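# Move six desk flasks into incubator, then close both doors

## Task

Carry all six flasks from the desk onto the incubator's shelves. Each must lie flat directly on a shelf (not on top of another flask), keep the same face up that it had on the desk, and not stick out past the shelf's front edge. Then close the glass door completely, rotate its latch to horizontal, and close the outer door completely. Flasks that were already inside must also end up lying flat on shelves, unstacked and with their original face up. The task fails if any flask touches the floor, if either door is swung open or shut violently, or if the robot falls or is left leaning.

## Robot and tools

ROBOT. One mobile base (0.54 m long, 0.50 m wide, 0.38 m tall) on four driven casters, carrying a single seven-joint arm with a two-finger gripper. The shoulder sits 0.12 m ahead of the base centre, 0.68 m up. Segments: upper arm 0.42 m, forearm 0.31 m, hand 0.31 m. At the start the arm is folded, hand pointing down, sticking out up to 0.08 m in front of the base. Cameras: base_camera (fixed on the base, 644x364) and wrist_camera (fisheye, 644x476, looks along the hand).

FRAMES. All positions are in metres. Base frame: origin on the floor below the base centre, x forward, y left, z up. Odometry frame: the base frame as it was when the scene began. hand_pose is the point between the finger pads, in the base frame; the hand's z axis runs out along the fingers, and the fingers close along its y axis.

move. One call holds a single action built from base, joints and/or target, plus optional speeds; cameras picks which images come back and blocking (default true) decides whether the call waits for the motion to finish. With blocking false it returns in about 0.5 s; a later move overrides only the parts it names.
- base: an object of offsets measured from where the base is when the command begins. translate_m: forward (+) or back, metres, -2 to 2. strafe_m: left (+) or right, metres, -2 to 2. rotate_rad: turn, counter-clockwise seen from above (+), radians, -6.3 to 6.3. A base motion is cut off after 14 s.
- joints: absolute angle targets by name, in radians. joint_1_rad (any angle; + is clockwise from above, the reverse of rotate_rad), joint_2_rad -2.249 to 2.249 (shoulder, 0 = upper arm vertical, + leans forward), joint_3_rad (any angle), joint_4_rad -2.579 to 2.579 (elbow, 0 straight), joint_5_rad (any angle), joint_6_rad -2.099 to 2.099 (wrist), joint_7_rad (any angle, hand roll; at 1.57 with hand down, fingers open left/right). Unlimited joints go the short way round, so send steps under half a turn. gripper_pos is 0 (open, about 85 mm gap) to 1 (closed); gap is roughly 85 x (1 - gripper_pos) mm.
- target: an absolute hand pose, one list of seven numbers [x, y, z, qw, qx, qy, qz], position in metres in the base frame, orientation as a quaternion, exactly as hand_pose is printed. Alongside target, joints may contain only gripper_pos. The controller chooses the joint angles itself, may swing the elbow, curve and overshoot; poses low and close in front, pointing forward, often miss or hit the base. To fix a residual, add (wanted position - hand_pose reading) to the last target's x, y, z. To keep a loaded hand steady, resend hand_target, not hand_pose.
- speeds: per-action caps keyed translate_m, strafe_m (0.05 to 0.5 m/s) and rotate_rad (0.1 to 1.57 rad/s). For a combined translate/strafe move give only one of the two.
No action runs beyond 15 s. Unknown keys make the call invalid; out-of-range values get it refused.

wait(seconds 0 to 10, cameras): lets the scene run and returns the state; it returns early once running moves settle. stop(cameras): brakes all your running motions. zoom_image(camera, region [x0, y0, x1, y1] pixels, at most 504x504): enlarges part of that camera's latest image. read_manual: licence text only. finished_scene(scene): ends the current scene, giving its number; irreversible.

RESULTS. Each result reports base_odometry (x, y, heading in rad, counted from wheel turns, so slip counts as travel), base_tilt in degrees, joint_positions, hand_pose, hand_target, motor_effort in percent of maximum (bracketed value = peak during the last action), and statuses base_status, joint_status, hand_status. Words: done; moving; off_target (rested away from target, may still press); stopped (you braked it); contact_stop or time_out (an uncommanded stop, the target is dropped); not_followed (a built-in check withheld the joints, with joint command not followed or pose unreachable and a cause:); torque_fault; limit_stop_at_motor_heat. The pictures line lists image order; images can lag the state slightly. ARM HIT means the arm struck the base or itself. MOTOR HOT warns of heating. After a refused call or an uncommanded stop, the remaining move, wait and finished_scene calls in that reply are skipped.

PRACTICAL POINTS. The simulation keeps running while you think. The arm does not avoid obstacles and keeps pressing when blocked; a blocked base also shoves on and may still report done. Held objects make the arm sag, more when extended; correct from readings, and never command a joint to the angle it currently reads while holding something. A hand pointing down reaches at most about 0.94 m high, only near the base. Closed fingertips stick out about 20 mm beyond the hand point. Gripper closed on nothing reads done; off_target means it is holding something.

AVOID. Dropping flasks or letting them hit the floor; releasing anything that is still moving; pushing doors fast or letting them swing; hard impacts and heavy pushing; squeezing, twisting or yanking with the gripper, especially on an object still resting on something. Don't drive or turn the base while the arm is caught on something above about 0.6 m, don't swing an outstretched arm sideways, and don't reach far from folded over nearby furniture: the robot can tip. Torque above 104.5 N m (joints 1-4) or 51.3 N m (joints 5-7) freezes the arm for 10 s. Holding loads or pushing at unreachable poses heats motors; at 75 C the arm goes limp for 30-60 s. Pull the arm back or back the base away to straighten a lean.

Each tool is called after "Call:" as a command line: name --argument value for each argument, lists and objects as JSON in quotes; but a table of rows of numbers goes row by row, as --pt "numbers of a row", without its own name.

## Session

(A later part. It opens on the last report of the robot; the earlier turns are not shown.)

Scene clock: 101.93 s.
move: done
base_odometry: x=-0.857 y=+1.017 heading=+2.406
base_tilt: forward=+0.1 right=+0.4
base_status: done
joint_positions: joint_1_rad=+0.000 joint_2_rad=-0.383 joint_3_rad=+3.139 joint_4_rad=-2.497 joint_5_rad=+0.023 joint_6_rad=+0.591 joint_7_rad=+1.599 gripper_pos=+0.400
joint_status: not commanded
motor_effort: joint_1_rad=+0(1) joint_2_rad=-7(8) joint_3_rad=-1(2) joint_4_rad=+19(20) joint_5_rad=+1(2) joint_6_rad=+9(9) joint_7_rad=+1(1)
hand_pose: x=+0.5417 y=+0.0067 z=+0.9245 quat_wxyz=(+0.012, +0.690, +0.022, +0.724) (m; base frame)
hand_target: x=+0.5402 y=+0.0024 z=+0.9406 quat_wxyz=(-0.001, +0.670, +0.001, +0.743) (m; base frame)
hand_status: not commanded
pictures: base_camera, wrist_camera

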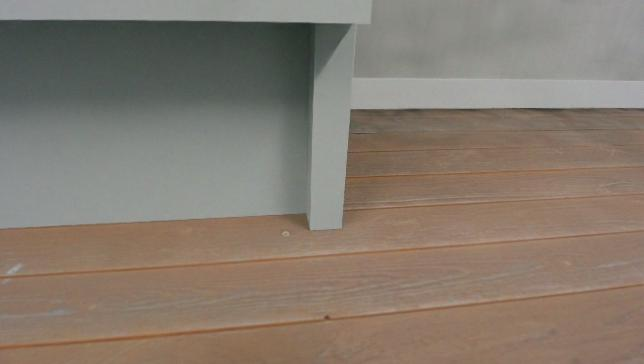

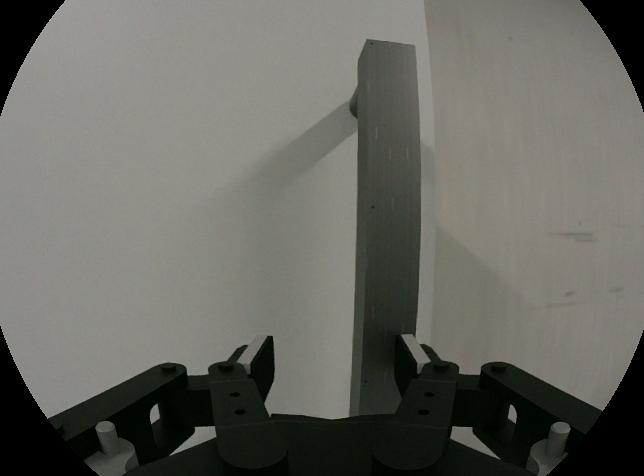

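Call:
move --base '{"strafe_m":-0.024}' --cameras '[]'

Call:
move --base '{"translate_m":0.03}' --speeds '{"translate_m":0.1}'

Call:
move --joints '{"gripper_pos":1}'

Scene clock: 105.27 s.
move: done
base_odometry: x=-0.841 y=+1.035 heading=+2.407
base_tilt: forward=+0.1 right=+0.4
base_status: done
joint_positions: joint_1_rad=+0.000 joint_2_rad=-0.383 joint_3_rad=+3.141 joint_4_rad=-2.497 joint_5_rad=+0.023 joint_6_rad=+0.591 joint_7_rad=+1.599 gripper_pos=+0.400
joint_status: not commanded
motor_effort: joint_1_rad=+0(1) joint_2_rad=-7(8) joint_3_rad=+0(2) joint_4_rad=+20(20) joint_5_rad=+1(1) joint_6_rad=+8(9) joint_7_rad=+0(1)
hand_pose: x=+0.5417 y=+0.0058 z=+0.9245 quat_wxyz=(+0.013, +0.690, +0.022, +0.724) (m; base frame)
hand_target: x=+0.5402 y=+0.0024 z=+0.9406 quat_wxyz=(-0.001, +0.670, +0.001, +0.743) (m; base frame)
hand_status: not commanded
pictures: none
No camera images: "cameras" was empty.

Scene clock: 106.07 s.
move: done
base_odometry: x=-0.863 y=+1.056 heading=+2.406
base_tilt: forward=+0.1 right=+0.4
base_status: done
joint_positions: joint_1_rad=+0.000 joint_2_rad=-0.380 joint_3_rad=+3.141 joint_4_rad=-2.497 joint_5_rad=+0.023 joint_6_rad=+0.591 joint_7_rad=+1.599 gripper_pos=+0.400
joint_status: not commanded
motor_effort: joint_1_rad=+0(1) joint_2_rad=-7(9) joint_3_rad=+1(1) joint_4_rad=+20(21) joint_5_rad=+0(1) joint_6_rad=+9(9) joint_7_rad=+1(1)
hand_pose: x=+0.5426 y=+0.0058 z=+0.9230 quat_wxyz=(+0.013, +0.691, +0.022, +0.722) (m; base frame)
hand_target: x=+0.5402 y=+0.0024 z=+0.9406 quat_wxyz=(-0.001, +0.670, +0.001, +0.743) (m; base frame)
hand_status: not commanded
pictures: base_camera, wrist_camera

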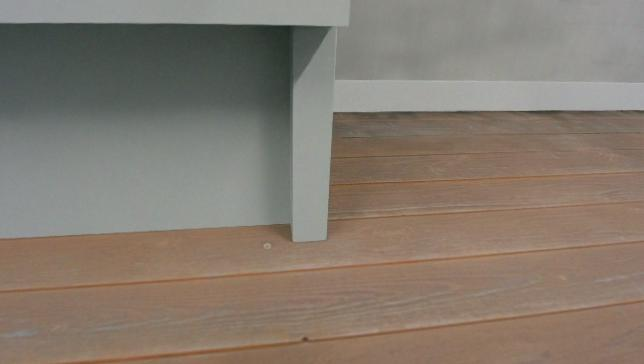

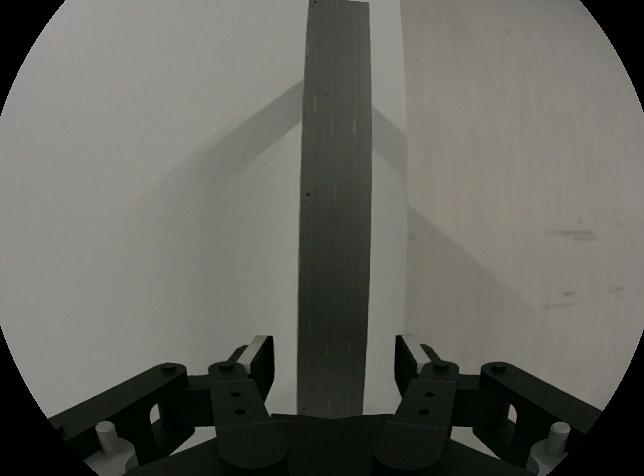

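Scene clock: 106.93 s.
move: off_target
base_odometry: x=-0.863 y=+1.055 heading=+2.407
base_tilt: forward=+0.1 right=+0.4
base_status: not commanded
joint_positions: joint_1_rad=-0.003 joint_2_rad=-0.381 joint_3_rad=+3.139 joint_4_rad=-2.498 joint_5_rad=+0.023 joint_6_rad=+0.591 joint_7_rad=+1.597 gripper_pos=+0.728
joint_status: gripper_pos off_target (ended at +0.728, target +1.000)
motor_effort: joint_1_rad=+0(5) joint_2_rad=-6(7) joint_3_rad=-1(6) joint_4_rad=+21(25) joint_5_rad=+1(1) joint_6_rad=+9(11) joint_7_rad=+2(2)
hand_pose: x=+0.5422 y=+0.0078 z=+0.9230 quat_wxyz=(+0.011, +0.691, +0.023, +0.723) (m; base frame)
hand_target: x=+0.5402 y=+0.0024 z=+0.9406 quat_wxyz=(-0.001, +0.670, +0.001, +0.743) (m; base frame)
hand_status: not commanded
pictures: base_camera, wrist_camera

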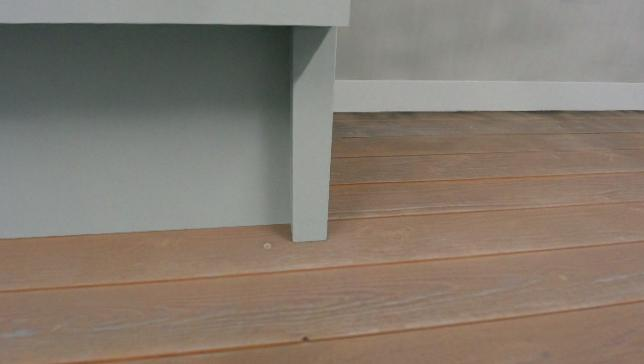

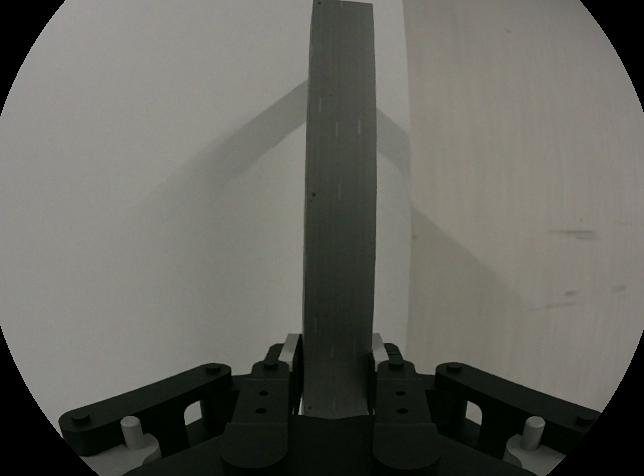

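Call:
move --base '{"translate_m":-0.05}' --speeds '{"translate_m":0.05}'

Scene clock: 109.80 s.
move: done
base_odometry: x=-0.826 y=+1.022 heading=+2.407
base_tilt: forward=+0.1 right=+0.4
base_status: done
joint_positions: joint_1_rad=-0.004 joint_2_rad=-0.384 joint_3_rad=+3.138 joint_4_rad=-2.501 joint_5_rad=+0.023 joint_6_rad=+0.592 joint_7_rad=+1.596 gripper_pos=+0.741
joint_status: not commanded
motor_effort: joint_1_rad=+2(3) joint_2_rad=-7(23) joint_3_rad=+1(3) joint_4_rad=+22(25) joint_5_rad=+1(2) joint_6_rad=+9(10) joint_7_rad=+2(3)
hand_pose: x=+0.5408 y=+0.0085 z=+0.9227 quat_wxyz=(+0.010, +0.690, +0.023, +0.723) (m; base frame)
hand_target: x=+0.5402 y=+0.0024 z=+0.9406 quat_wxyz=(-0.001, +0.670, +0.001, +0.743) (m; base frame)
hand_status: not commanded
pictures: base_camera, wrist_camera

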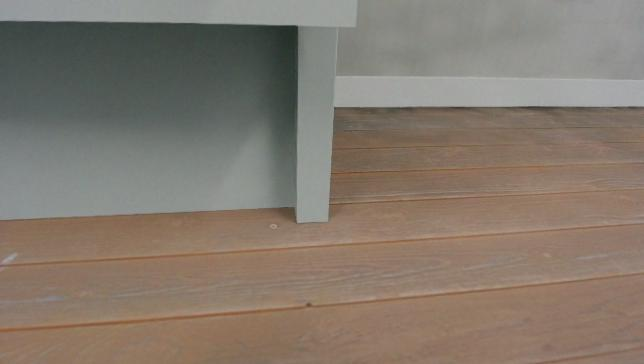

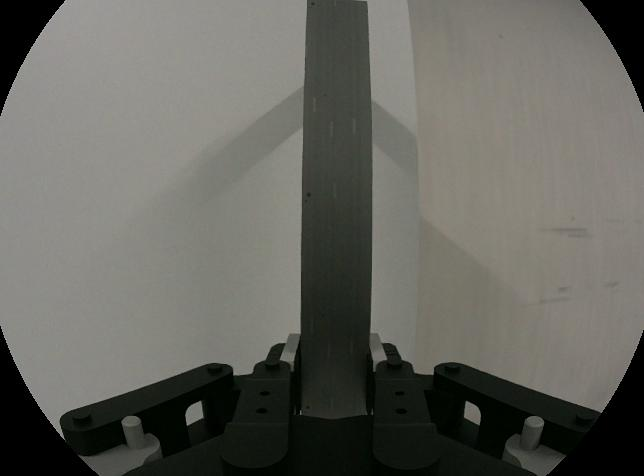

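Call:
move --base '{"translate_m":-0.079,"strafe_m":0.1,"rotate_rad":-0.16}' --speeds '{"translate_m":0.08,"rotate_rad":0.1}'

Scene clock: 114.60 s.
move: done
base_odometry: x=-0.834 y=+0.895 heading=+2.246
base_tilt: forward=+0.1 right=+0.4
base_status: done
joint_positions: joint_1_rad=-0.002 joint_2_rad=-0.384 joint_3_rad=+3.142 joint_4_rad=-2.502 joint_5_rad=+0.023 joint_6_rad=+0.592 joint_7_rad=+1.595 gripper_pos=+0.741
joint_status: not commanded
motor_effort: joint_1_rad=+0(4) joint_2_rad=-6(9) joint_3_rad=-2(4) joint_4_rad=+23(25) joint_5_rad=+1(2) joint_6_rad=+10(11) joint_7_rad=+2(4)
hand_pose: x=+0.5408 y=+0.0062 z=+0.9227 quat_wxyz=(+0.010, +0.691, +0.020, +0.723) (m; base frame)
hand_target: x=+0.5402 y=+0.0024 z=+0.9406 quat_wxyz=(-0.001, +0.670, +0.001, +0.743) (m; base frame)
hand_status: not commanded
pictures: base_camera, wrist_camera

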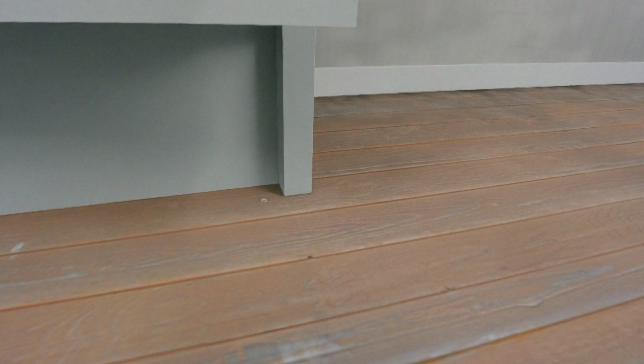

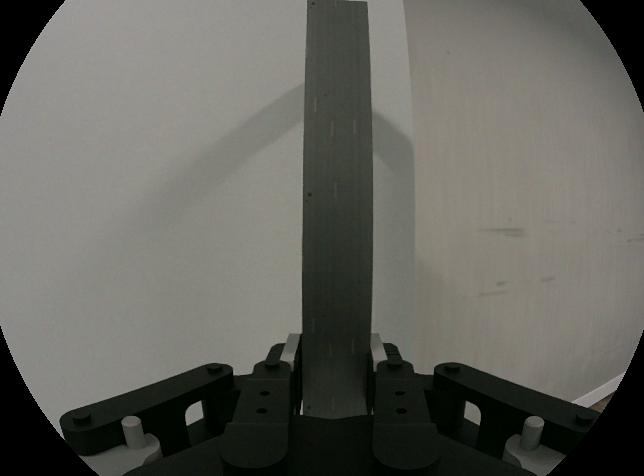

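Call:
move --base '{"translate_m":-0.139,"strafe_m":0.22,"rotate_rad":-0.3}' --speeds '{"translate_m":0.13,"rotate_rad":0.15}' --cameras '["wrist_camera"]'

Call:
move --base '{"translate_m":-0.139,"strafe_m":0.22,"rotate_rad":-0.3}' --speeds '{"translate_m":0.13,"rotate_rad":0.15}'

Scene clock: 123.00 s.
move: done
base_odometry: x=-0.919 y=+0.649 heading=+1.945
base_tilt: forward=+0.1 right=+0.4
base_status: done
joint_positions: joint_1_rad=+0.026 joint_2_rad=-0.386 joint_3_rad=+3.174 joint_4_rad=-2.503 joint_5_rad=+0.022 joint_6_rad=+0.592 joint_7_rad=+1.590 gripper_pos=+0.741
joint_status: not commanded
motor_effort: joint_1_rad=-6(8) joint_2_rad=-6(8) joint_3_rad=-8(10) joint_4_rad=+25(27) joint_5_rad=+2(3) joint_6_rad=+11(13) joint_7_rad=+0(4)
hand_pose: x=+0.5400 y=-0.0213 z=+0.9225 quat_wxyz=(+0.025, +0.691, -0.006, +0.723) (m; base frame)
hand_target: x=+0.5402 y=+0.0024 z=+0.9406 quat_wxyz=(-0.001, +0.670, +0.001, +0.743) (m; base frame)
hand_status: not commanded
pictures: wrist_camera

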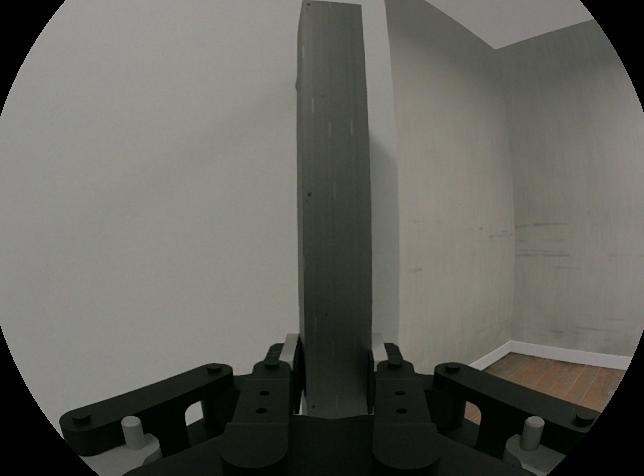

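Scene clock: 125.57 s.
move: done
base_odometry: x=-1.073 y=+0.439 heading=+1.644
base_tilt: forward=+0.1 right=+0.4
base_status: done
joint_positions: joint_1_rad=+0.059 joint_2_rad=-0.387 joint_3_rad=+3.211 joint_4_rad=-2.504 joint_5_rad=+0.006 joint_6_rad=+0.592 joint_7_rad=+1.589 gripper_pos=+0.741
joint_status: not commanded
motor_effort: joint_1_rad=-11(14) joint_2_rad=-5(8) joint_3_rad=-14(17) joint_4_rad=+21(26) joint_5_rad=+4(6) joint_6_rad=+9(11) joint_7_rad=-2(2)
hand_pose: x=+0.5371 y=-0.0559 z=+0.9223 quat_wxyz=(+0.043, +0.690, -0.043, +0.722) (m; base frame)
hand_target: x=+0.5402 y=+0.0024 z=+0.9406 quat_wxyz=(-0.001, +0.670, +0.001, +0.743) (m; base frame)
hand_status: not commanded
pictures: base_camera, wrist_camera

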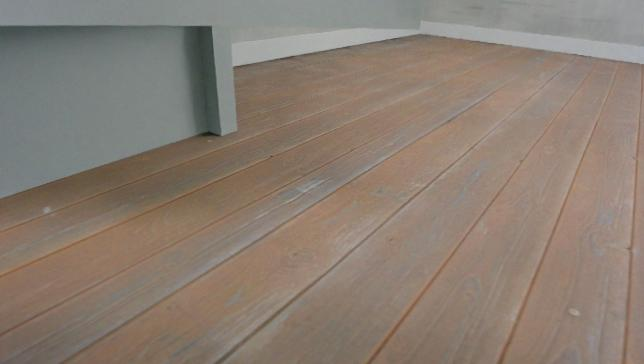

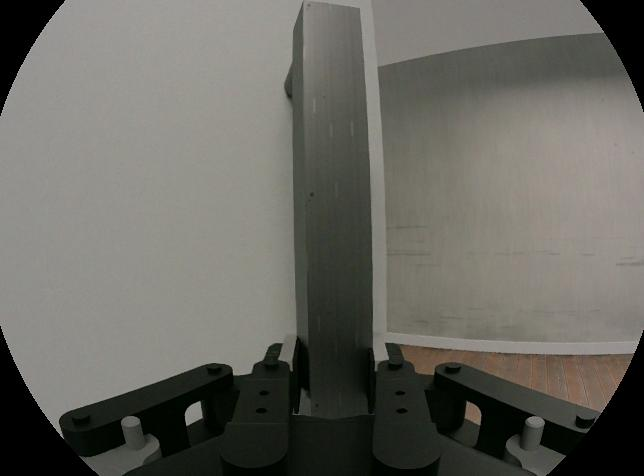

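Call:
move --base '{"translate_m":-0.139,"strafe_m":0.14,"rotate_rad":-0.3}' --speeds '{"translate_m":0.1,"rotate_rad":0.15}'

Call:
move --base '{"translate_m":-0.139,"strafe_m":0.19,"rotate_rad":-0.3}' --speeds '{"translate_m":0.12,"rotate_rad":0.15}'

Scene clock: 130.13 s.
move: done
base_odometry: x=-1.203 y=+0.290 heading=+1.344
base_tilt: forward=+0.1 right=+0.4
base_status: done
joint_positions: joint_1_rad=+0.022 joint_2_rad=-0.385 joint_3_rad=+3.170 joint_4_rad=-2.503 joint_5_rad=+0.006 joint_6_rad=+0.592 joint_7_rad=+1.589 gripper_pos=+0.741
joint_status: not commanded
motor_effort: joint_1_rad=-3(12) joint_2_rad=-6(10) joint_3_rad=-5(15) joint_4_rad=+21(27) joint_5_rad=+3(5) joint_6_rad=+9(12) joint_7_rad=+2(2)
hand_pose: x=+0.5402 y=-0.0204 z=+0.9223 quat_wxyz=(+0.021, +0.691, -0.011, +0.723) (m; base frame)
hand_target: x=+0.5402 y=+0.0024 z=+0.9406 quat_wxyz=(-0.001, +0.670, +0.001, +0.743) (m; base frame)
hand_status: not commanded
pictures: base_camera, wrist_camera

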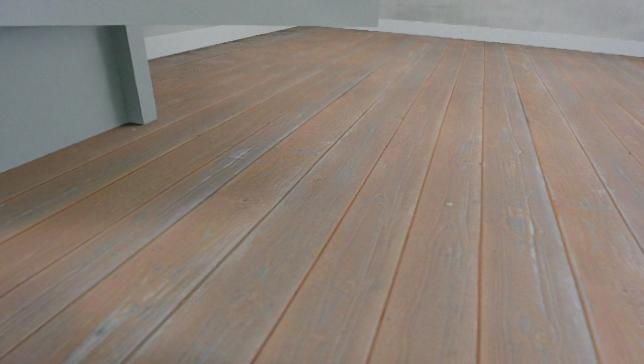

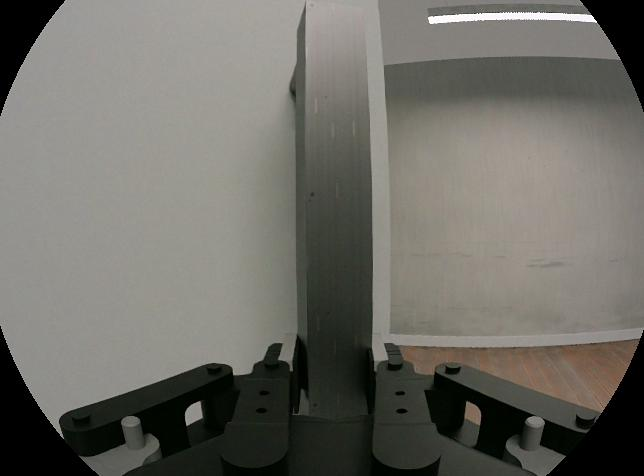

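Scene clock: 132.63 s.
move: done
base_odometry: x=-1.419 y=+0.197 heading=+1.043
base_tilt: forward=+0.1 right=+0.4
base_status: done
joint_positions: joint_1_rad=+0.039 joint_2_rad=-0.384 joint_3_rad=+3.191 joint_4_rad=-2.502 joint_5_rad=+0.005 joint_6_rad=+0.592 joint_7_rad=+1.589 gripper_pos=+0.741
joint_status: not commanded
motor_effort: joint_1_rad=-6(12) joint_2_rad=-6(8) joint_3_rad=-8(14) joint_4_rad=+22(25) joint_5_rad=+1(5) joint_6_rad=+10(10) joint_7_rad=-1(2)
hand_pose: x=+0.5396 y=-0.0378 z=+0.9223 quat_wxyz=(+0.031, +0.691, -0.027, +0.722) (m; base frame)
hand_target: x=+0.5402 y=+0.0024 z=+0.9406 quat_wxyz=(-0.001, +0.670, +0.001, +0.743) (m; base frame)
hand_status: not commanded
pictures: base_camera, wrist_camera

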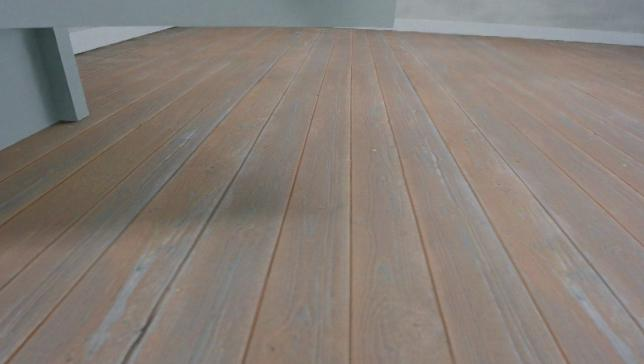

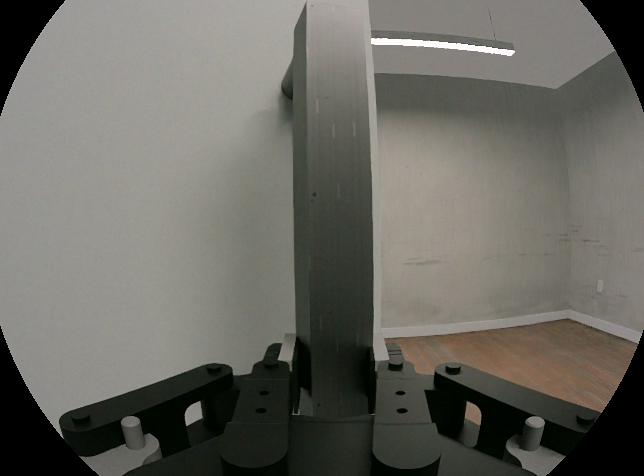

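Call:
move --base '{"translate_m":-0.139,"strafe_m":0.15,"rotate_rad":-0.3}' --speeds '{"translate_m":0.1,"rotate_rad":0.15}'

Call:
move --base '{"translate_m":-0.139,"strafe_m":0.17,"rotate_rad":-0.3}' --speeds '{"translate_m":0.1,"rotate_rad":0.15}'

Scene clock: 138.80 s.
move: done
base_odometry: x=-1.618 y=+0.152 heading=+0.742
base_tilt: forward=+0.1 right=+0.4
base_status: done
joint_positions: joint_1_rad=+0.023 joint_2_rad=-0.384 joint_3_rad=+3.173 joint_4_rad=-2.502 joint_5_rad=+0.004 joint_6_rad=+0.592 joint_7_rad=+1.589 gripper_pos=+0.741
joint_status: not commanded
motor_effort: joint_1_rad=-3(7) joint_2_rad=-6(8) joint_3_rad=-6(9) joint_4_rad=+22(26) joint_5_rad=+1(4) joint_6_rad=+10(12) joint_7_rad=+0(2)
hand_pose: x=+0.5405 y=-0.0230 z=+0.9224 quat_wxyz=(+0.022, +0.691, -0.014, +0.722) (m; base frame)
hand_target: x=+0.5402 y=+0.0024 z=+0.9406 quat_wxyz=(-0.001, +0.670, +0.001, +0.743) (m; base frame)
hand_status: not commanded
pictures: base_camera, wrist_camera

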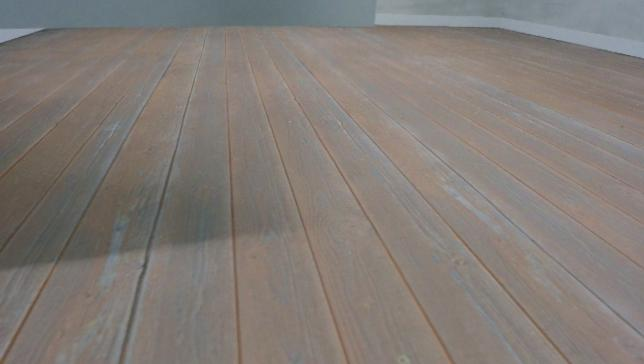

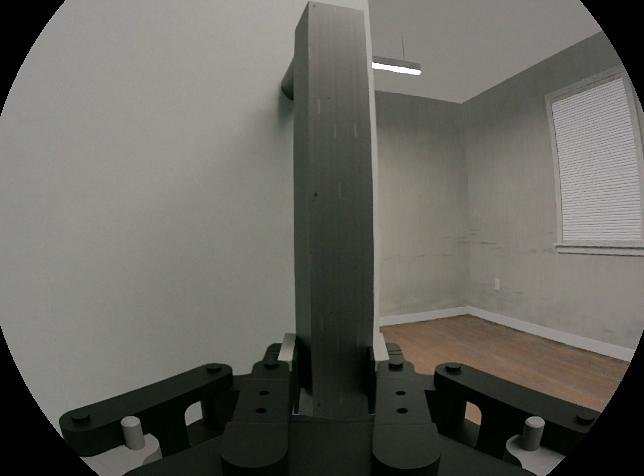

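Scene clock: 141.50 s.
move: done
base_odometry: x=-1.836 y=+0.184 heading=+0.441
base_tilt: forward=+0.1 right=+0.4
base_status: done
joint_positions: joint_1_rad=+0.036 joint_2_rad=-0.383 joint_3_rad=+3.186 joint_4_rad=-2.502 joint_5_rad=+0.004 joint_6_rad=+0.592 joint_7_rad=+1.589 gripper_pos=+0.741
joint_status: not commanded
motor_effort: joint_1_rad=-7(9) joint_2_rad=-6(8) joint_3_rad=-9(12) joint_4_rad=+21(25) joint_5_rad=+2(3) joint_6_rad=+10(11) joint_7_rad=-1(2)
hand_pose: x=+0.5402 y=-0.0345 z=+0.9224 quat_wxyz=(+0.029, +0.691, -0.024, +0.722) (m; base frame)
hand_target: x=+0.5402 y=+0.0024 z=+0.9406 quat_wxyz=(-0.001, +0.670, +0.001, +0.743) (m; base frame)
hand_status: not commanded
pictures: base_camera, wrist_camera

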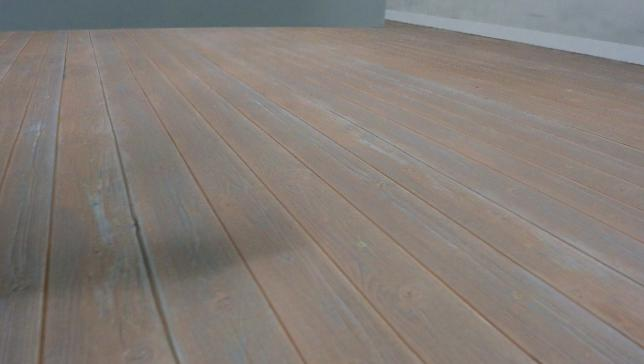

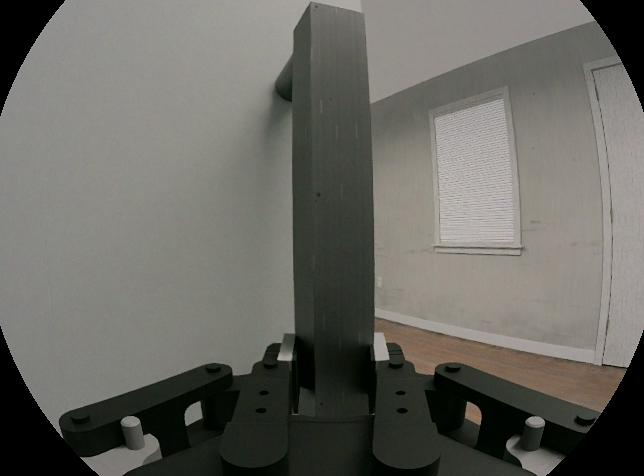

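Call:
move --joints '{"gripper_pos":0}' --cameras '[]'

Call:
move --base '{"translate_m":-0.18}' --speeds '{"translate_m":0.15}' --cameras '["wrist_camera"]'

Call:
move --base '{"strafe_m":-0.55}' --cameras '[]'

Call:
move --base '{"rotate_rad":2.11}' --cameras '[]'

Call:
move --base '{"translate_m":-0.627,"strafe_m":-1.36}'

Scene clock: 153.07 s.
move: done
base_odometry: x=-1.836 y=+0.184 heading=+0.441
base_tilt: forward=+0.1 right=+0.4
base_status: not commanded
joint_positions: joint_1_rad=+0.013 joint_2_rad=-0.383 joint_3_rad=+3.153 joint_4_rad=-2.501 joint_5_rad=+0.003 joint_6_rad=+0.592 joint_7_rad=+1.589 gripper_pos=+0.000
joint_status: all done
motor_effort: joint_1_rad=+0(7) joint_2_rad=-7(8) joint_3_rad=+0(10) joint_4_rad=+19(22) joint_5_rad=+1(4) joint_6_rad=+9(10) joint_7_rad=+1(1)
hand_pose: x=+0.5412 y=-0.0093 z=+0.9227 quat_wxyz=(+0.014, +0.691, -0.002, +0.723) (m; base frame)
hand_target: x=+0.5402 y=+0.0024 z=+0.9406 quat_wxyz=(-0.001, +0.670, +0.001, +0.743) (m; base frame)
hand_status: not commanded
pictures: none
No camera images: "cameras" was empty.

Scene clock: 154.90 s.
move: done
base_odometry: x=-1.999 y=+0.107 heading=+0.441
base_tilt: forward=+0.1 right=+0.4
base_status: done
joint_positions: joint_1_rad=+0.013 joint_2_rad=-0.382 joint_3_rad=+3.153 joint_4_rad=-2.501 joint_5_rad=+0.003 joint_6_rad=+0.592 joint_7_rad=+1.589 gripper_pos=+0.000
joint_status: not commanded
motor_effort: joint_1_rad=+0(1) joint_2_rad=-7(9) joint_3_rad=+0(1) joint_4_rad=+19(20) joint_5_rad=+1(1) joint_6_rad=+8(9) joint_7_rad=+0(1)
hand_pose: x=+0.5415 y=-0.0090 z=+0.9221 quat_wxyz=(+0.014, +0.691, -0.002, +0.722) (m; base frame)
hand_target: x=+0.5402 y=+0.0024 z=+0.9406 quat_wxyz=(-0.001, +0.670, +0.001, +0.743) (m; base frame)
hand_status: not commanded
pictures: wrist_camera

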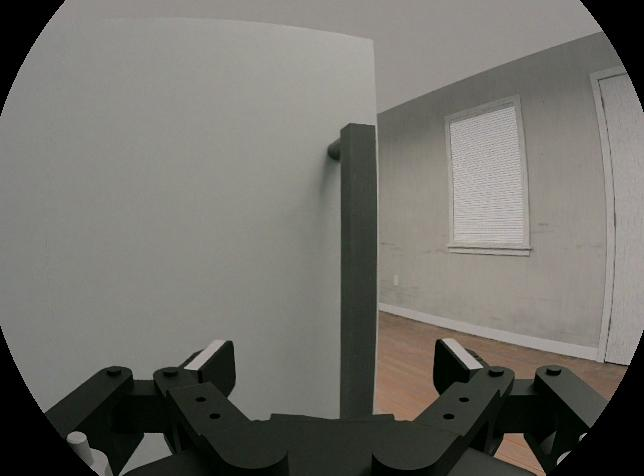

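Scene clock: 157.27 s.
move: done
base_odometry: x=-1.764 y=-0.391 heading=+0.440
base_tilt: forward=+0.1 right=+0.4
base_status: done
joint_positions: joint_1_rad=+0.012 joint_2_rad=-0.382 joint_3_rad=+3.149 joint_4_rad=-2.501 joint_5_rad=+0.003 joint_6_rad=+0.592 joint_7_rad=+1.589 gripper_pos=+0.000
joint_status: not commanded
motor_effort: joint_1_rad=+0(1) joint_2_rad=-6(7) joint_3_rad=+1(2) joint_4_rad=+20(21) joint_5_rad=+1(2) joint_6_rad=+8(9) joint_7_rad=+1(1)
hand_pose: x=+0.5415 y=-0.0070 z=+0.9221 quat_wxyz=(+0.013, +0.691, +0.000, +0.722) (m; base frame)
hand_target: x=+0.5402 y=+0.0024 z=+0.9406 quat_wxyz=(-0.001, +0.670, +0.001, +0.743) (m; base frame)
hand_status: not commanded
pictures: none
No camera images: "cameras" was empty.

Scene clock: 159.90 s.
move: done
base_odometry: x=-1.764 y=-0.391 heading=+2.548
base_tilt: forward=+0.1 right=+0.4
base_status: done
joint_positions: joint_1_rad=+0.009 joint_2_rad=-0.382 joint_3_rad=+3.148 joint_4_rad=-2.501 joint_5_rad=+0.003 joint_6_rad=+0.592 joint_7_rad=+1.589 gripper_pos=+0.000
joint_status: not commanded
motor_effort: joint_1_rad=+0(1) joint_2_rad=-8(8) joint_3_rad=+0(2) joint_4_rad=+19(20) joint_5_rad=+1(2) joint_6_rad=+8(9) joint_7_rad=+0(1)
hand_pose: x=+0.5415 y=-0.0051 z=+0.9221 quat_wxyz=(+0.012, +0.691, +0.002, +0.722) (m; base frame)
hand_target: x=+0.5402 y=+0.0024 z=+0.9406 quat_wxyz=(-0.001, +0.670, +0.001, +0.743) (m; base frame)
hand_status: not commanded
pictures: none
No camera images: "cameras" was empty.

Scene clock: 163.87 s.
move: done
base_odometry: x=-0.484 y=+0.386 heading=+2.548
base_tilt: forward=+0.1 right=+0.4
base_status: done
joint_positions: joint_1_rad=-0.006 joint_2_rad=-0.378 joint_3_rad=+3.133 joint_4_rad=-2.494 joint_5_rad=+0.016 joint_6_rad=+0.594 joint_7_rad=+1.589 gripper_pos=+0.000
joint_status: not commanded
motor_effort: joint_1_rad=+0(14) joint_2_rad=-7(11) joint_3_rad=+0(14) joint_4_rad=+20(20) joint_5_rad=+1(8) joint_6_rad=+8(9) joint_7_rad=+1(1)
hand_pose: x=+0.5433 y=+0.0109 z=+0.9250 quat_wxyz=(+0.004, +0.689, +0.020, +0.724) (m; base frame)
hand_target: x=+0.5402 y=+0.0024 z=+0.9406 quat_wxyz=(-0.001, +0.670, +0.001, +0.743) (m; base frame)
hand_status: not commanded
pictures: base_camera, wrist_camera

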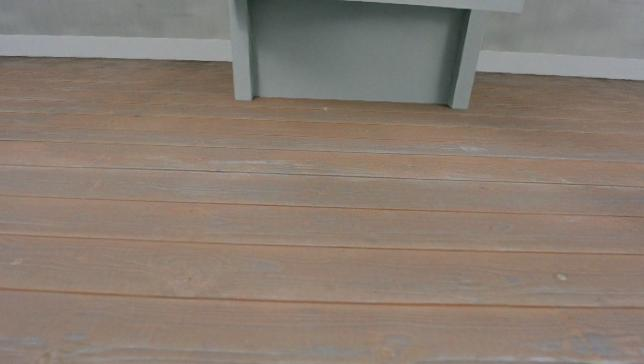

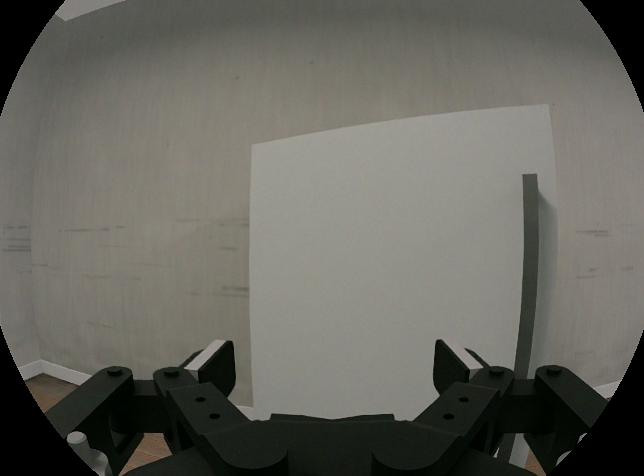

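Call:
move --base '{"rotate_rad":-0.55}'

Scene clock: 174.90 s.
move: done
base_odometry: x=-0.484 y=+0.386 heading=+2.000
base_tilt: forward=+0.1 right=+0.4
base_status: done
joint_positions: joint_1_rad=-0.005 joint_2_rad=-0.378 joint_3_rad=+3.135 joint_4_rad=-2.494 joint_5_rad=+0.016 joint_6_rad=+0.594 joint_7_rad=+1.589 gripper_pos=+0.000
joint_status: not commanded
motor_effort: joint_1_rad=+0(1) joint_2_rad=-6(8) joint_3_rad=+0(2) joint_4_rad=+20(20) joint_5_rad=+1(2) joint_6_rad=+8(9) joint_7_rad=+1(1)
hand_pose: x=+0.5434 y=+0.0093 z=+0.9250 quat_wxyz=(+0.005, +0.689, +0.019, +0.724) (m; base frame)
hand_target: x=+0.5402 y=+0.0024 z=+0.9406 quat_wxyz=(-0.001, +0.670, +0.001, +0.743) (m; base frame)
hand_status: not commanded
pictures: base_camera, wrist_camera

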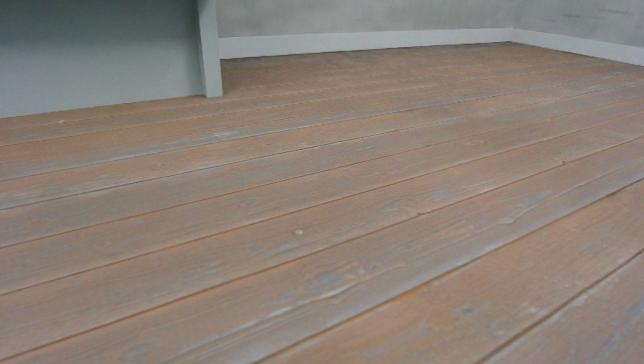

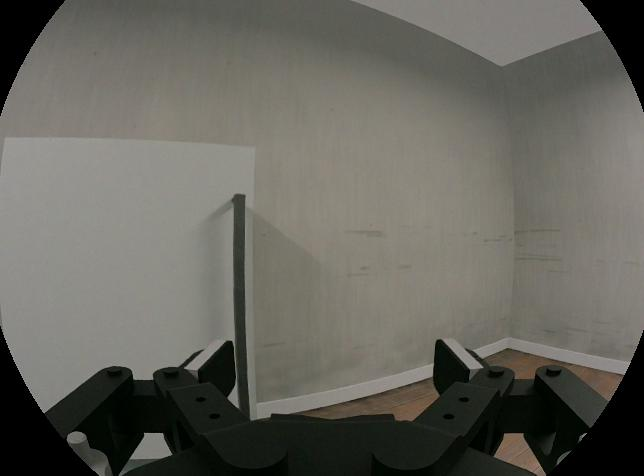

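Call:
move --base '{"translate_m":0.40,"strafe_m":0.16}' --speeds '{"translate_m":0.3}'

Scene clock: 179.47 s.
move: done
base_odometry: x=-0.796 y=+0.683 heading=+1.999
base_tilt: forward=+0.1 right=+0.3
base_status: done
joint_positions: joint_1_rad=-0.005 joint_2_rad=-0.378 joint_3_rad=+3.135 joint_4_rad=-2.494 joint_5_rad=+0.016 joint_6_rad=+0.594 joint_7_rad=+1.589 gripper_pos=+0.000
joint_status: not commanded
motor_effort: joint_1_rad=+0(1) joint_2_rad=-7(10) joint_3_rad=+0(1) joint_4_rad=+20(21) joint_5_rad=+1(1) joint_6_rad=+8(9) joint_7_rad=+0(1)
hand_pose: x=+0.5432 y=+0.0093 z=+0.9252 quat_wxyz=(+0.005, +0.689, +0.019, +0.724) (m; base frame)
hand_target: x=+0.5402 y=+0.0024 z=+0.9406 quat_wxyz=(-0.001, +0.670, +0.001, +0.743) (m; base frame)
hand_status: not commanded
pictures: base_camera, wrist_camera

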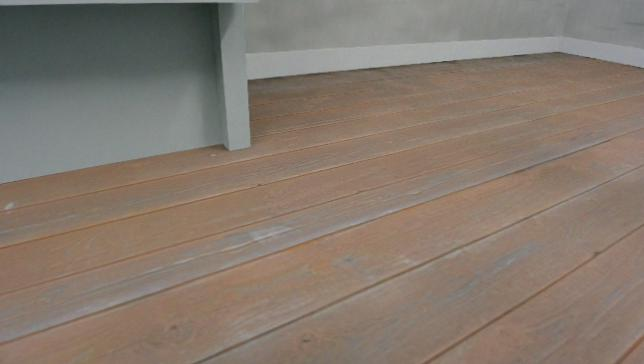

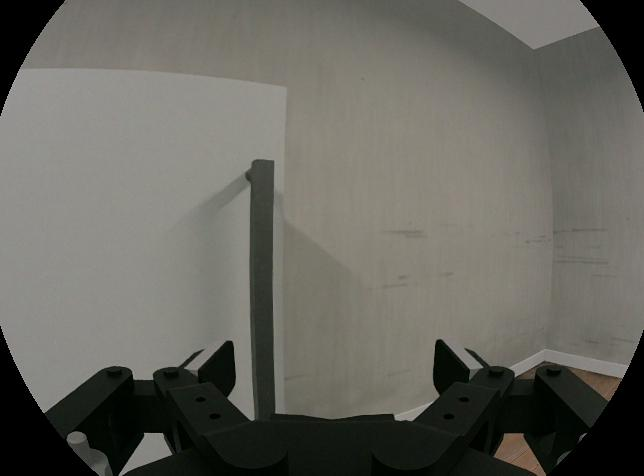

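Call:
move --base '{"translate_m":0.17,"strafe_m":0.07}' --speeds '{"translate_m":0.2}'

Scene clock: 183.37 s.
move: done
base_odometry: x=-0.930 y=+0.809 heading=+1.998
base_tilt: forward=+0.1 right=+0.4
base_status: done
joint_positions: joint_1_rad=-0.005 joint_2_rad=-0.379 joint_3_rad=+3.135 joint_4_rad=-2.494 joint_5_rad=+0.016 joint_6_rad=+0.594 joint_7_rad=+1.589 gripper_pos=+0.000
joint_status: not commanded
motor_effort: joint_1_rad=+0(1) joint_2_rad=-7(10) joint_3_rad=+0(1) joint_4_rad=+20(21) joint_5_rad=+0(1) joint_6_rad=+9(9) joint_7_rad=+1(1)
hand_pose: x=+0.5430 y=+0.0093 z=+0.9256 quat_wxyz=(+0.005, +0.689, +0.019, +0.725) (m; base frame)
hand_target: x=+0.5402 y=+0.0024 z=+0.9406 quat_wxyz=(-0.001, +0.670, +0.001, +0.743) (m; base frame)
hand_status: not commanded
pictures: base_camera, wrist_camera

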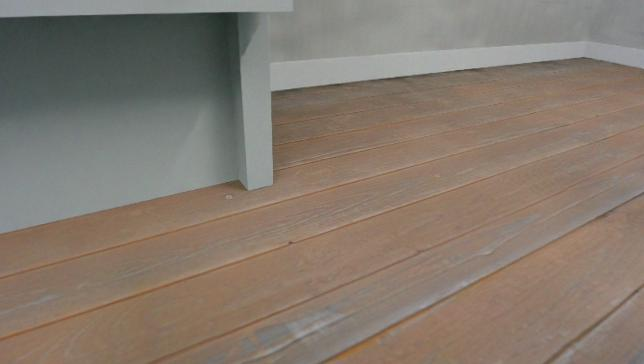

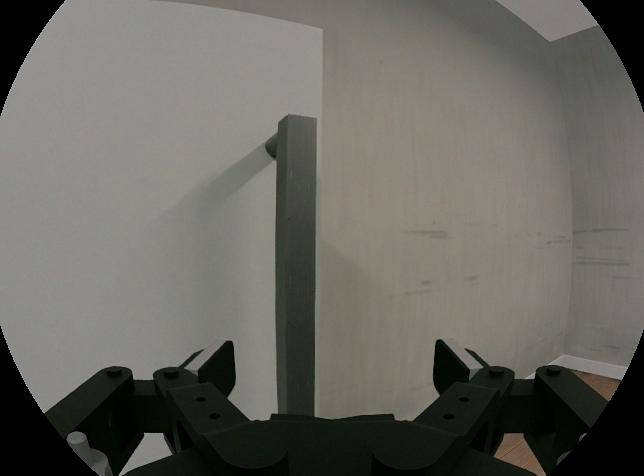

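Call:
move --base '{"strafe_m":0.15,"rotate_rad":-0.2}' --speeds '{"strafe_m":0.1,"rotate_rad":0.15}'

Scene clock: 188.60 s.
move: done
base_odometry: x=-1.067 y=+0.747 heading=+1.797
base_tilt: forward=+0.1 right=+0.4
base_status: done
joint_positions: joint_1_rad=-0.005 joint_2_rad=-0.379 joint_3_rad=+3.135 joint_4_rad=-2.494 joint_5_rad=+0.016 joint_6_rad=+0.594 joint_7_rad=+1.589 gripper_pos=+0.000
joint_status: not commanded
motor_effort: joint_1_rad=+0(1) joint_2_rad=-7(8) joint_3_rad=+0(2) joint_4_rad=+19(20) joint_5_rad=+0(1) joint_6_rad=+8(9) joint_7_rad=+1(1)
hand_pose: x=+0.5430 y=+0.0093 z=+0.9256 quat_wxyz=(+0.005, +0.689, +0.019, +0.725) (m; base frame)
hand_target: x=+0.5402 y=+0.0024 z=+0.9406 quat_wxyz=(-0.001, +0.670, +0.001, +0.743) (m; base frame)
hand_status: not commanded
pictures: base_camera, wrist_camera

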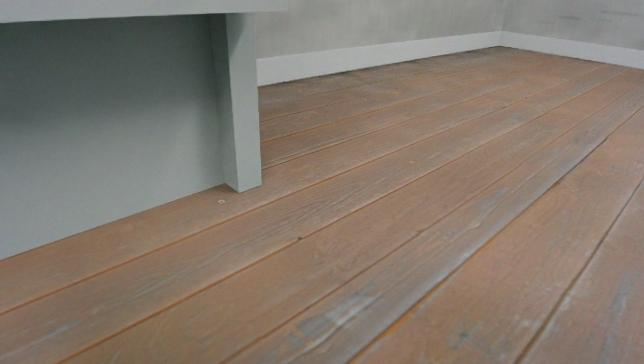

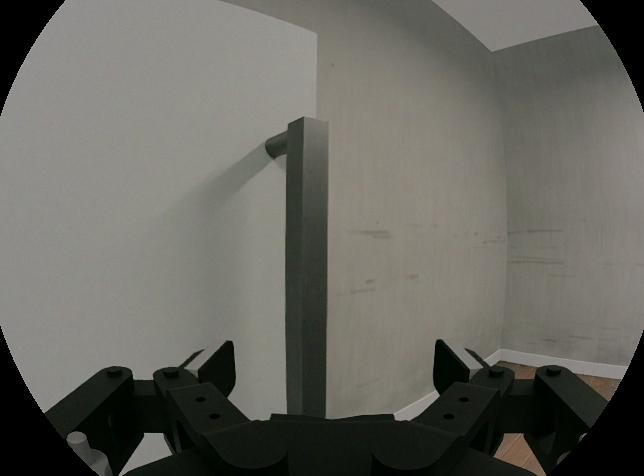

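Call:
move --base '{"strafe_m":-0.205,"translate_m":0.04,"rotate_rad":0.35}' --speeds '{"strafe_m":0.12,"rotate_rad":0.2}'

Scene clock: 193.30 s.
move: done
base_odometry: x=-0.876 y=+0.832 heading=+2.148
base_tilt: forward=+0.1 right=+0.4
base_status: done
joint_positions: joint_1_rad=-0.005 joint_2_rad=-0.379 joint_3_rad=+3.135 joint_4_rad=-2.494 joint_5_rad=+0.016 joint_6_rad=+0.594 joint_7_rad=+1.589 gripper_pos=+0.000
joint_status: not commanded
motor_effort: joint_1_rad=+0(1) joint_2_rad=-7(7) joint_3_rad=+0(1) joint_4_rad=+20(20) joint_5_rad=+0(1) joint_6_rad=+8(9) joint_7_rad=+0(1)
hand_pose: x=+0.5430 y=+0.0092 z=+0.9256 quat_wxyz=(+0.005, +0.689, +0.019, +0.725) (m; base frame)
hand_target: x=+0.5402 y=+0.0024 z=+0.9406 quat_wxyz=(-0.001, +0.670, +0.001, +0.743) (m; base frame)
hand_status: not commanded
pictures: base_camera, wrist_camera

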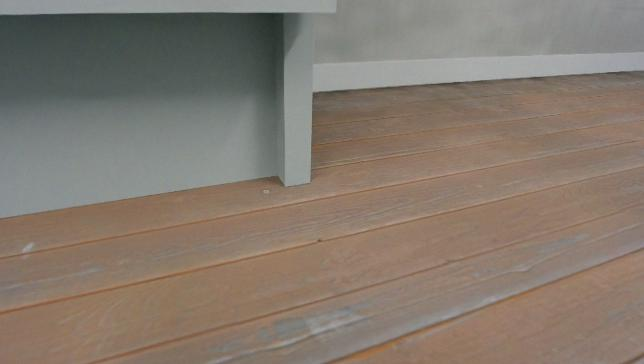

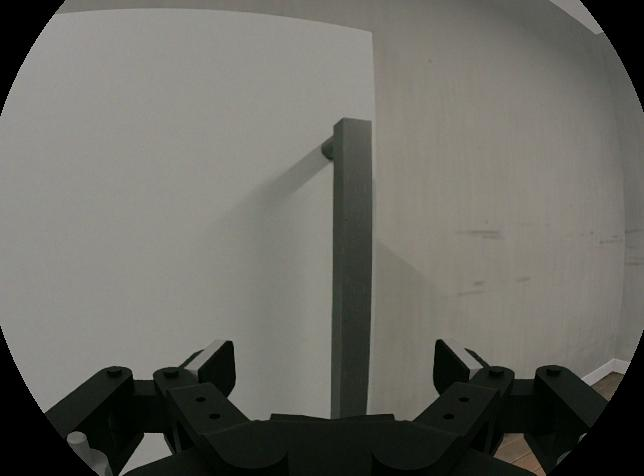

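Call:
move --base '{"strafe_m":-0.055,"translate_m":0.04,"rotate_rad":0.08}' --speeds '{"strafe_m":0.12,"rotate_rad":0.2}'

Scene clock: 196.70 s.
move: done
base_odometry: x=-0.852 y=+0.896 heading=+2.229
base_tilt: forward=+0.1 right=+0.4
base_status: done
joint_positions: joint_1_rad=-0.005 joint_2_rad=-0.380 joint_3_rad=+3.136 joint_4_rad=-2.494 joint_5_rad=+0.016 joint_6_rad=+0.594 joint_7_rad=+1.589 gripper_pos=+0.000
joint_status: not commanded
motor_effort: joint_1_rad=+0(1) joint_2_rad=-7(9) joint_3_rad=+0(1) joint_4_rad=+19(20) joint_5_rad=+1(1) joint_6_rad=+9(9) joint_7_rad=+0(1)
hand_pose: x=+0.5429 y=+0.0089 z=+0.9258 quat_wxyz=(+0.006, +0.689, +0.018, +0.725) (m; base frame)
hand_target: x=+0.5402 y=+0.0024 z=+0.9406 quat_wxyz=(-0.001, +0.670, +0.001, +0.743) (m; base frame)
hand_status: not commanded
pictures: base_camera, wrist_camera

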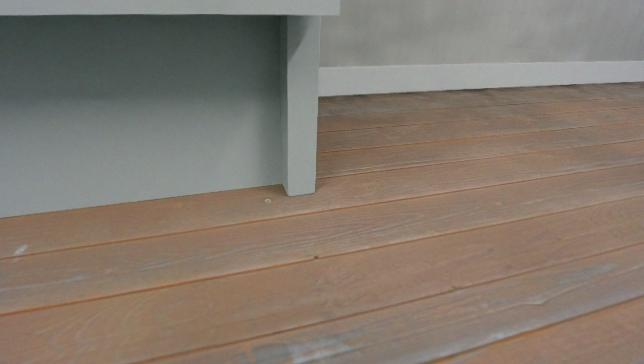

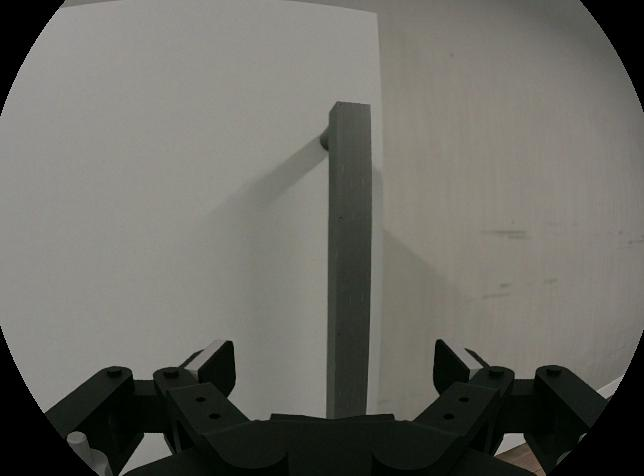

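Call:
move --base '{"translate_m":0.085,"strafe_m":-0.008,"rotate_rad":0.03}' --speeds '{"translate_m":0.1}'

Call:
move --joints '{"gripper_pos":1}'

Scene clock: 199.97 s.
move: done
base_odometry: x=-0.897 y=+0.968 heading=+2.259
base_tilt: forward=+0.1 right=+0.4
base_status: done
joint_positions: joint_1_rad=-0.005 joint_2_rad=-0.380 joint_3_rad=+3.136 joint_4_rad=-2.494 joint_5_rad=+0.016 joint_6_rad=+0.594 joint_7_rad=+1.589 gripper_pos=+0.000
joint_status: not commanded
motor_effort: joint_1_rad=+0(1) joint_2_rad=-7(9) joint_3_rad=+0(1) joint_4_rad=+20(21) joint_5_rad=+1(1) joint_6_rad=+8(9) joint_7_rad=+1(1)
hand_pose: x=+0.5429 y=+0.0088 z=+0.9259 quat_wxyz=(+0.006, +0.689, +0.018, +0.725) (m; base frame)
hand_target: x=+0.5402 y=+0.0024 z=+0.9406 quat_wxyz=(-0.001, +0.670, +0.001, +0.743) (m; base frame)
hand_status: not commanded
pictures: base_camera, wrist_camera

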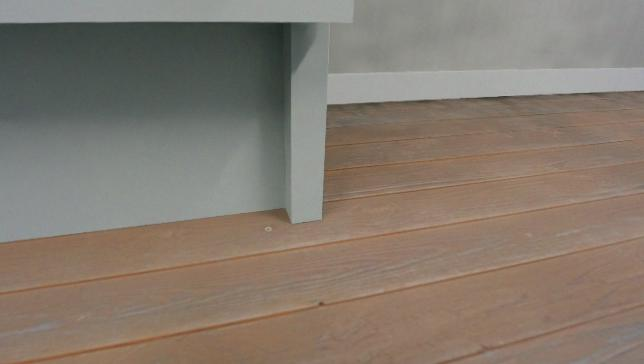

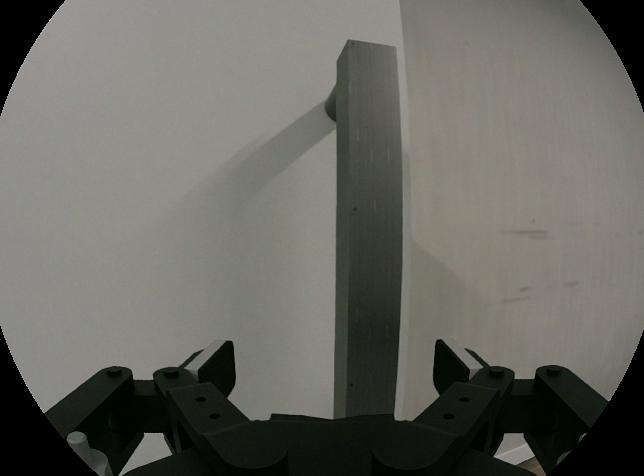

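Scene clock: 201.07 s.
move: done
base_odometry: x=-0.897 y=+0.968 heading=+2.259
base_tilt: forward=+0.1 right=+0.4
base_status: not commanded
joint_positions: joint_1_rad=-0.005 joint_2_rad=-0.380 joint_3_rad=+3.136 joint_4_rad=-2.494 joint_5_rad=+0.016 joint_6_rad=+0.594 joint_7_rad=+1.589 gripper_pos=+0.999
joint_status: all done
motor_effort: joint_1_rad=+0(1) joint_2_rad=-7(8) joint_3_rad=+0(2) joint_4_rad=+19(20) joint_5_rad=+1(1) joint_6_rad=+8(9) joint_7_rad=+1(1)
hand_pose: x=+0.5429 y=+0.0088 z=+0.9259 quat_wxyz=(+0.006, +0.689, +0.018, +0.725) (m; base frame)
hand_target: x=+0.5402 y=+0.0024 z=+0.9406 quat_wxyz=(-0.001, +0.670, +0.001, +0.743) (m; base frame)
hand_status: not commanded
pictures: base_camera, wrist_camera

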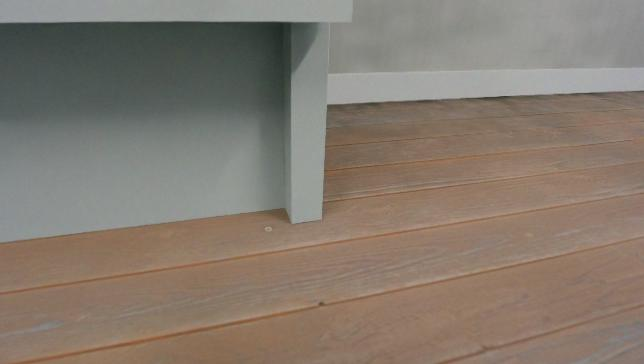

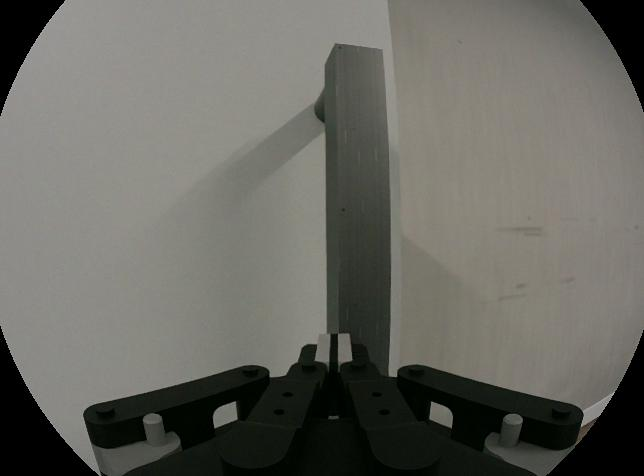

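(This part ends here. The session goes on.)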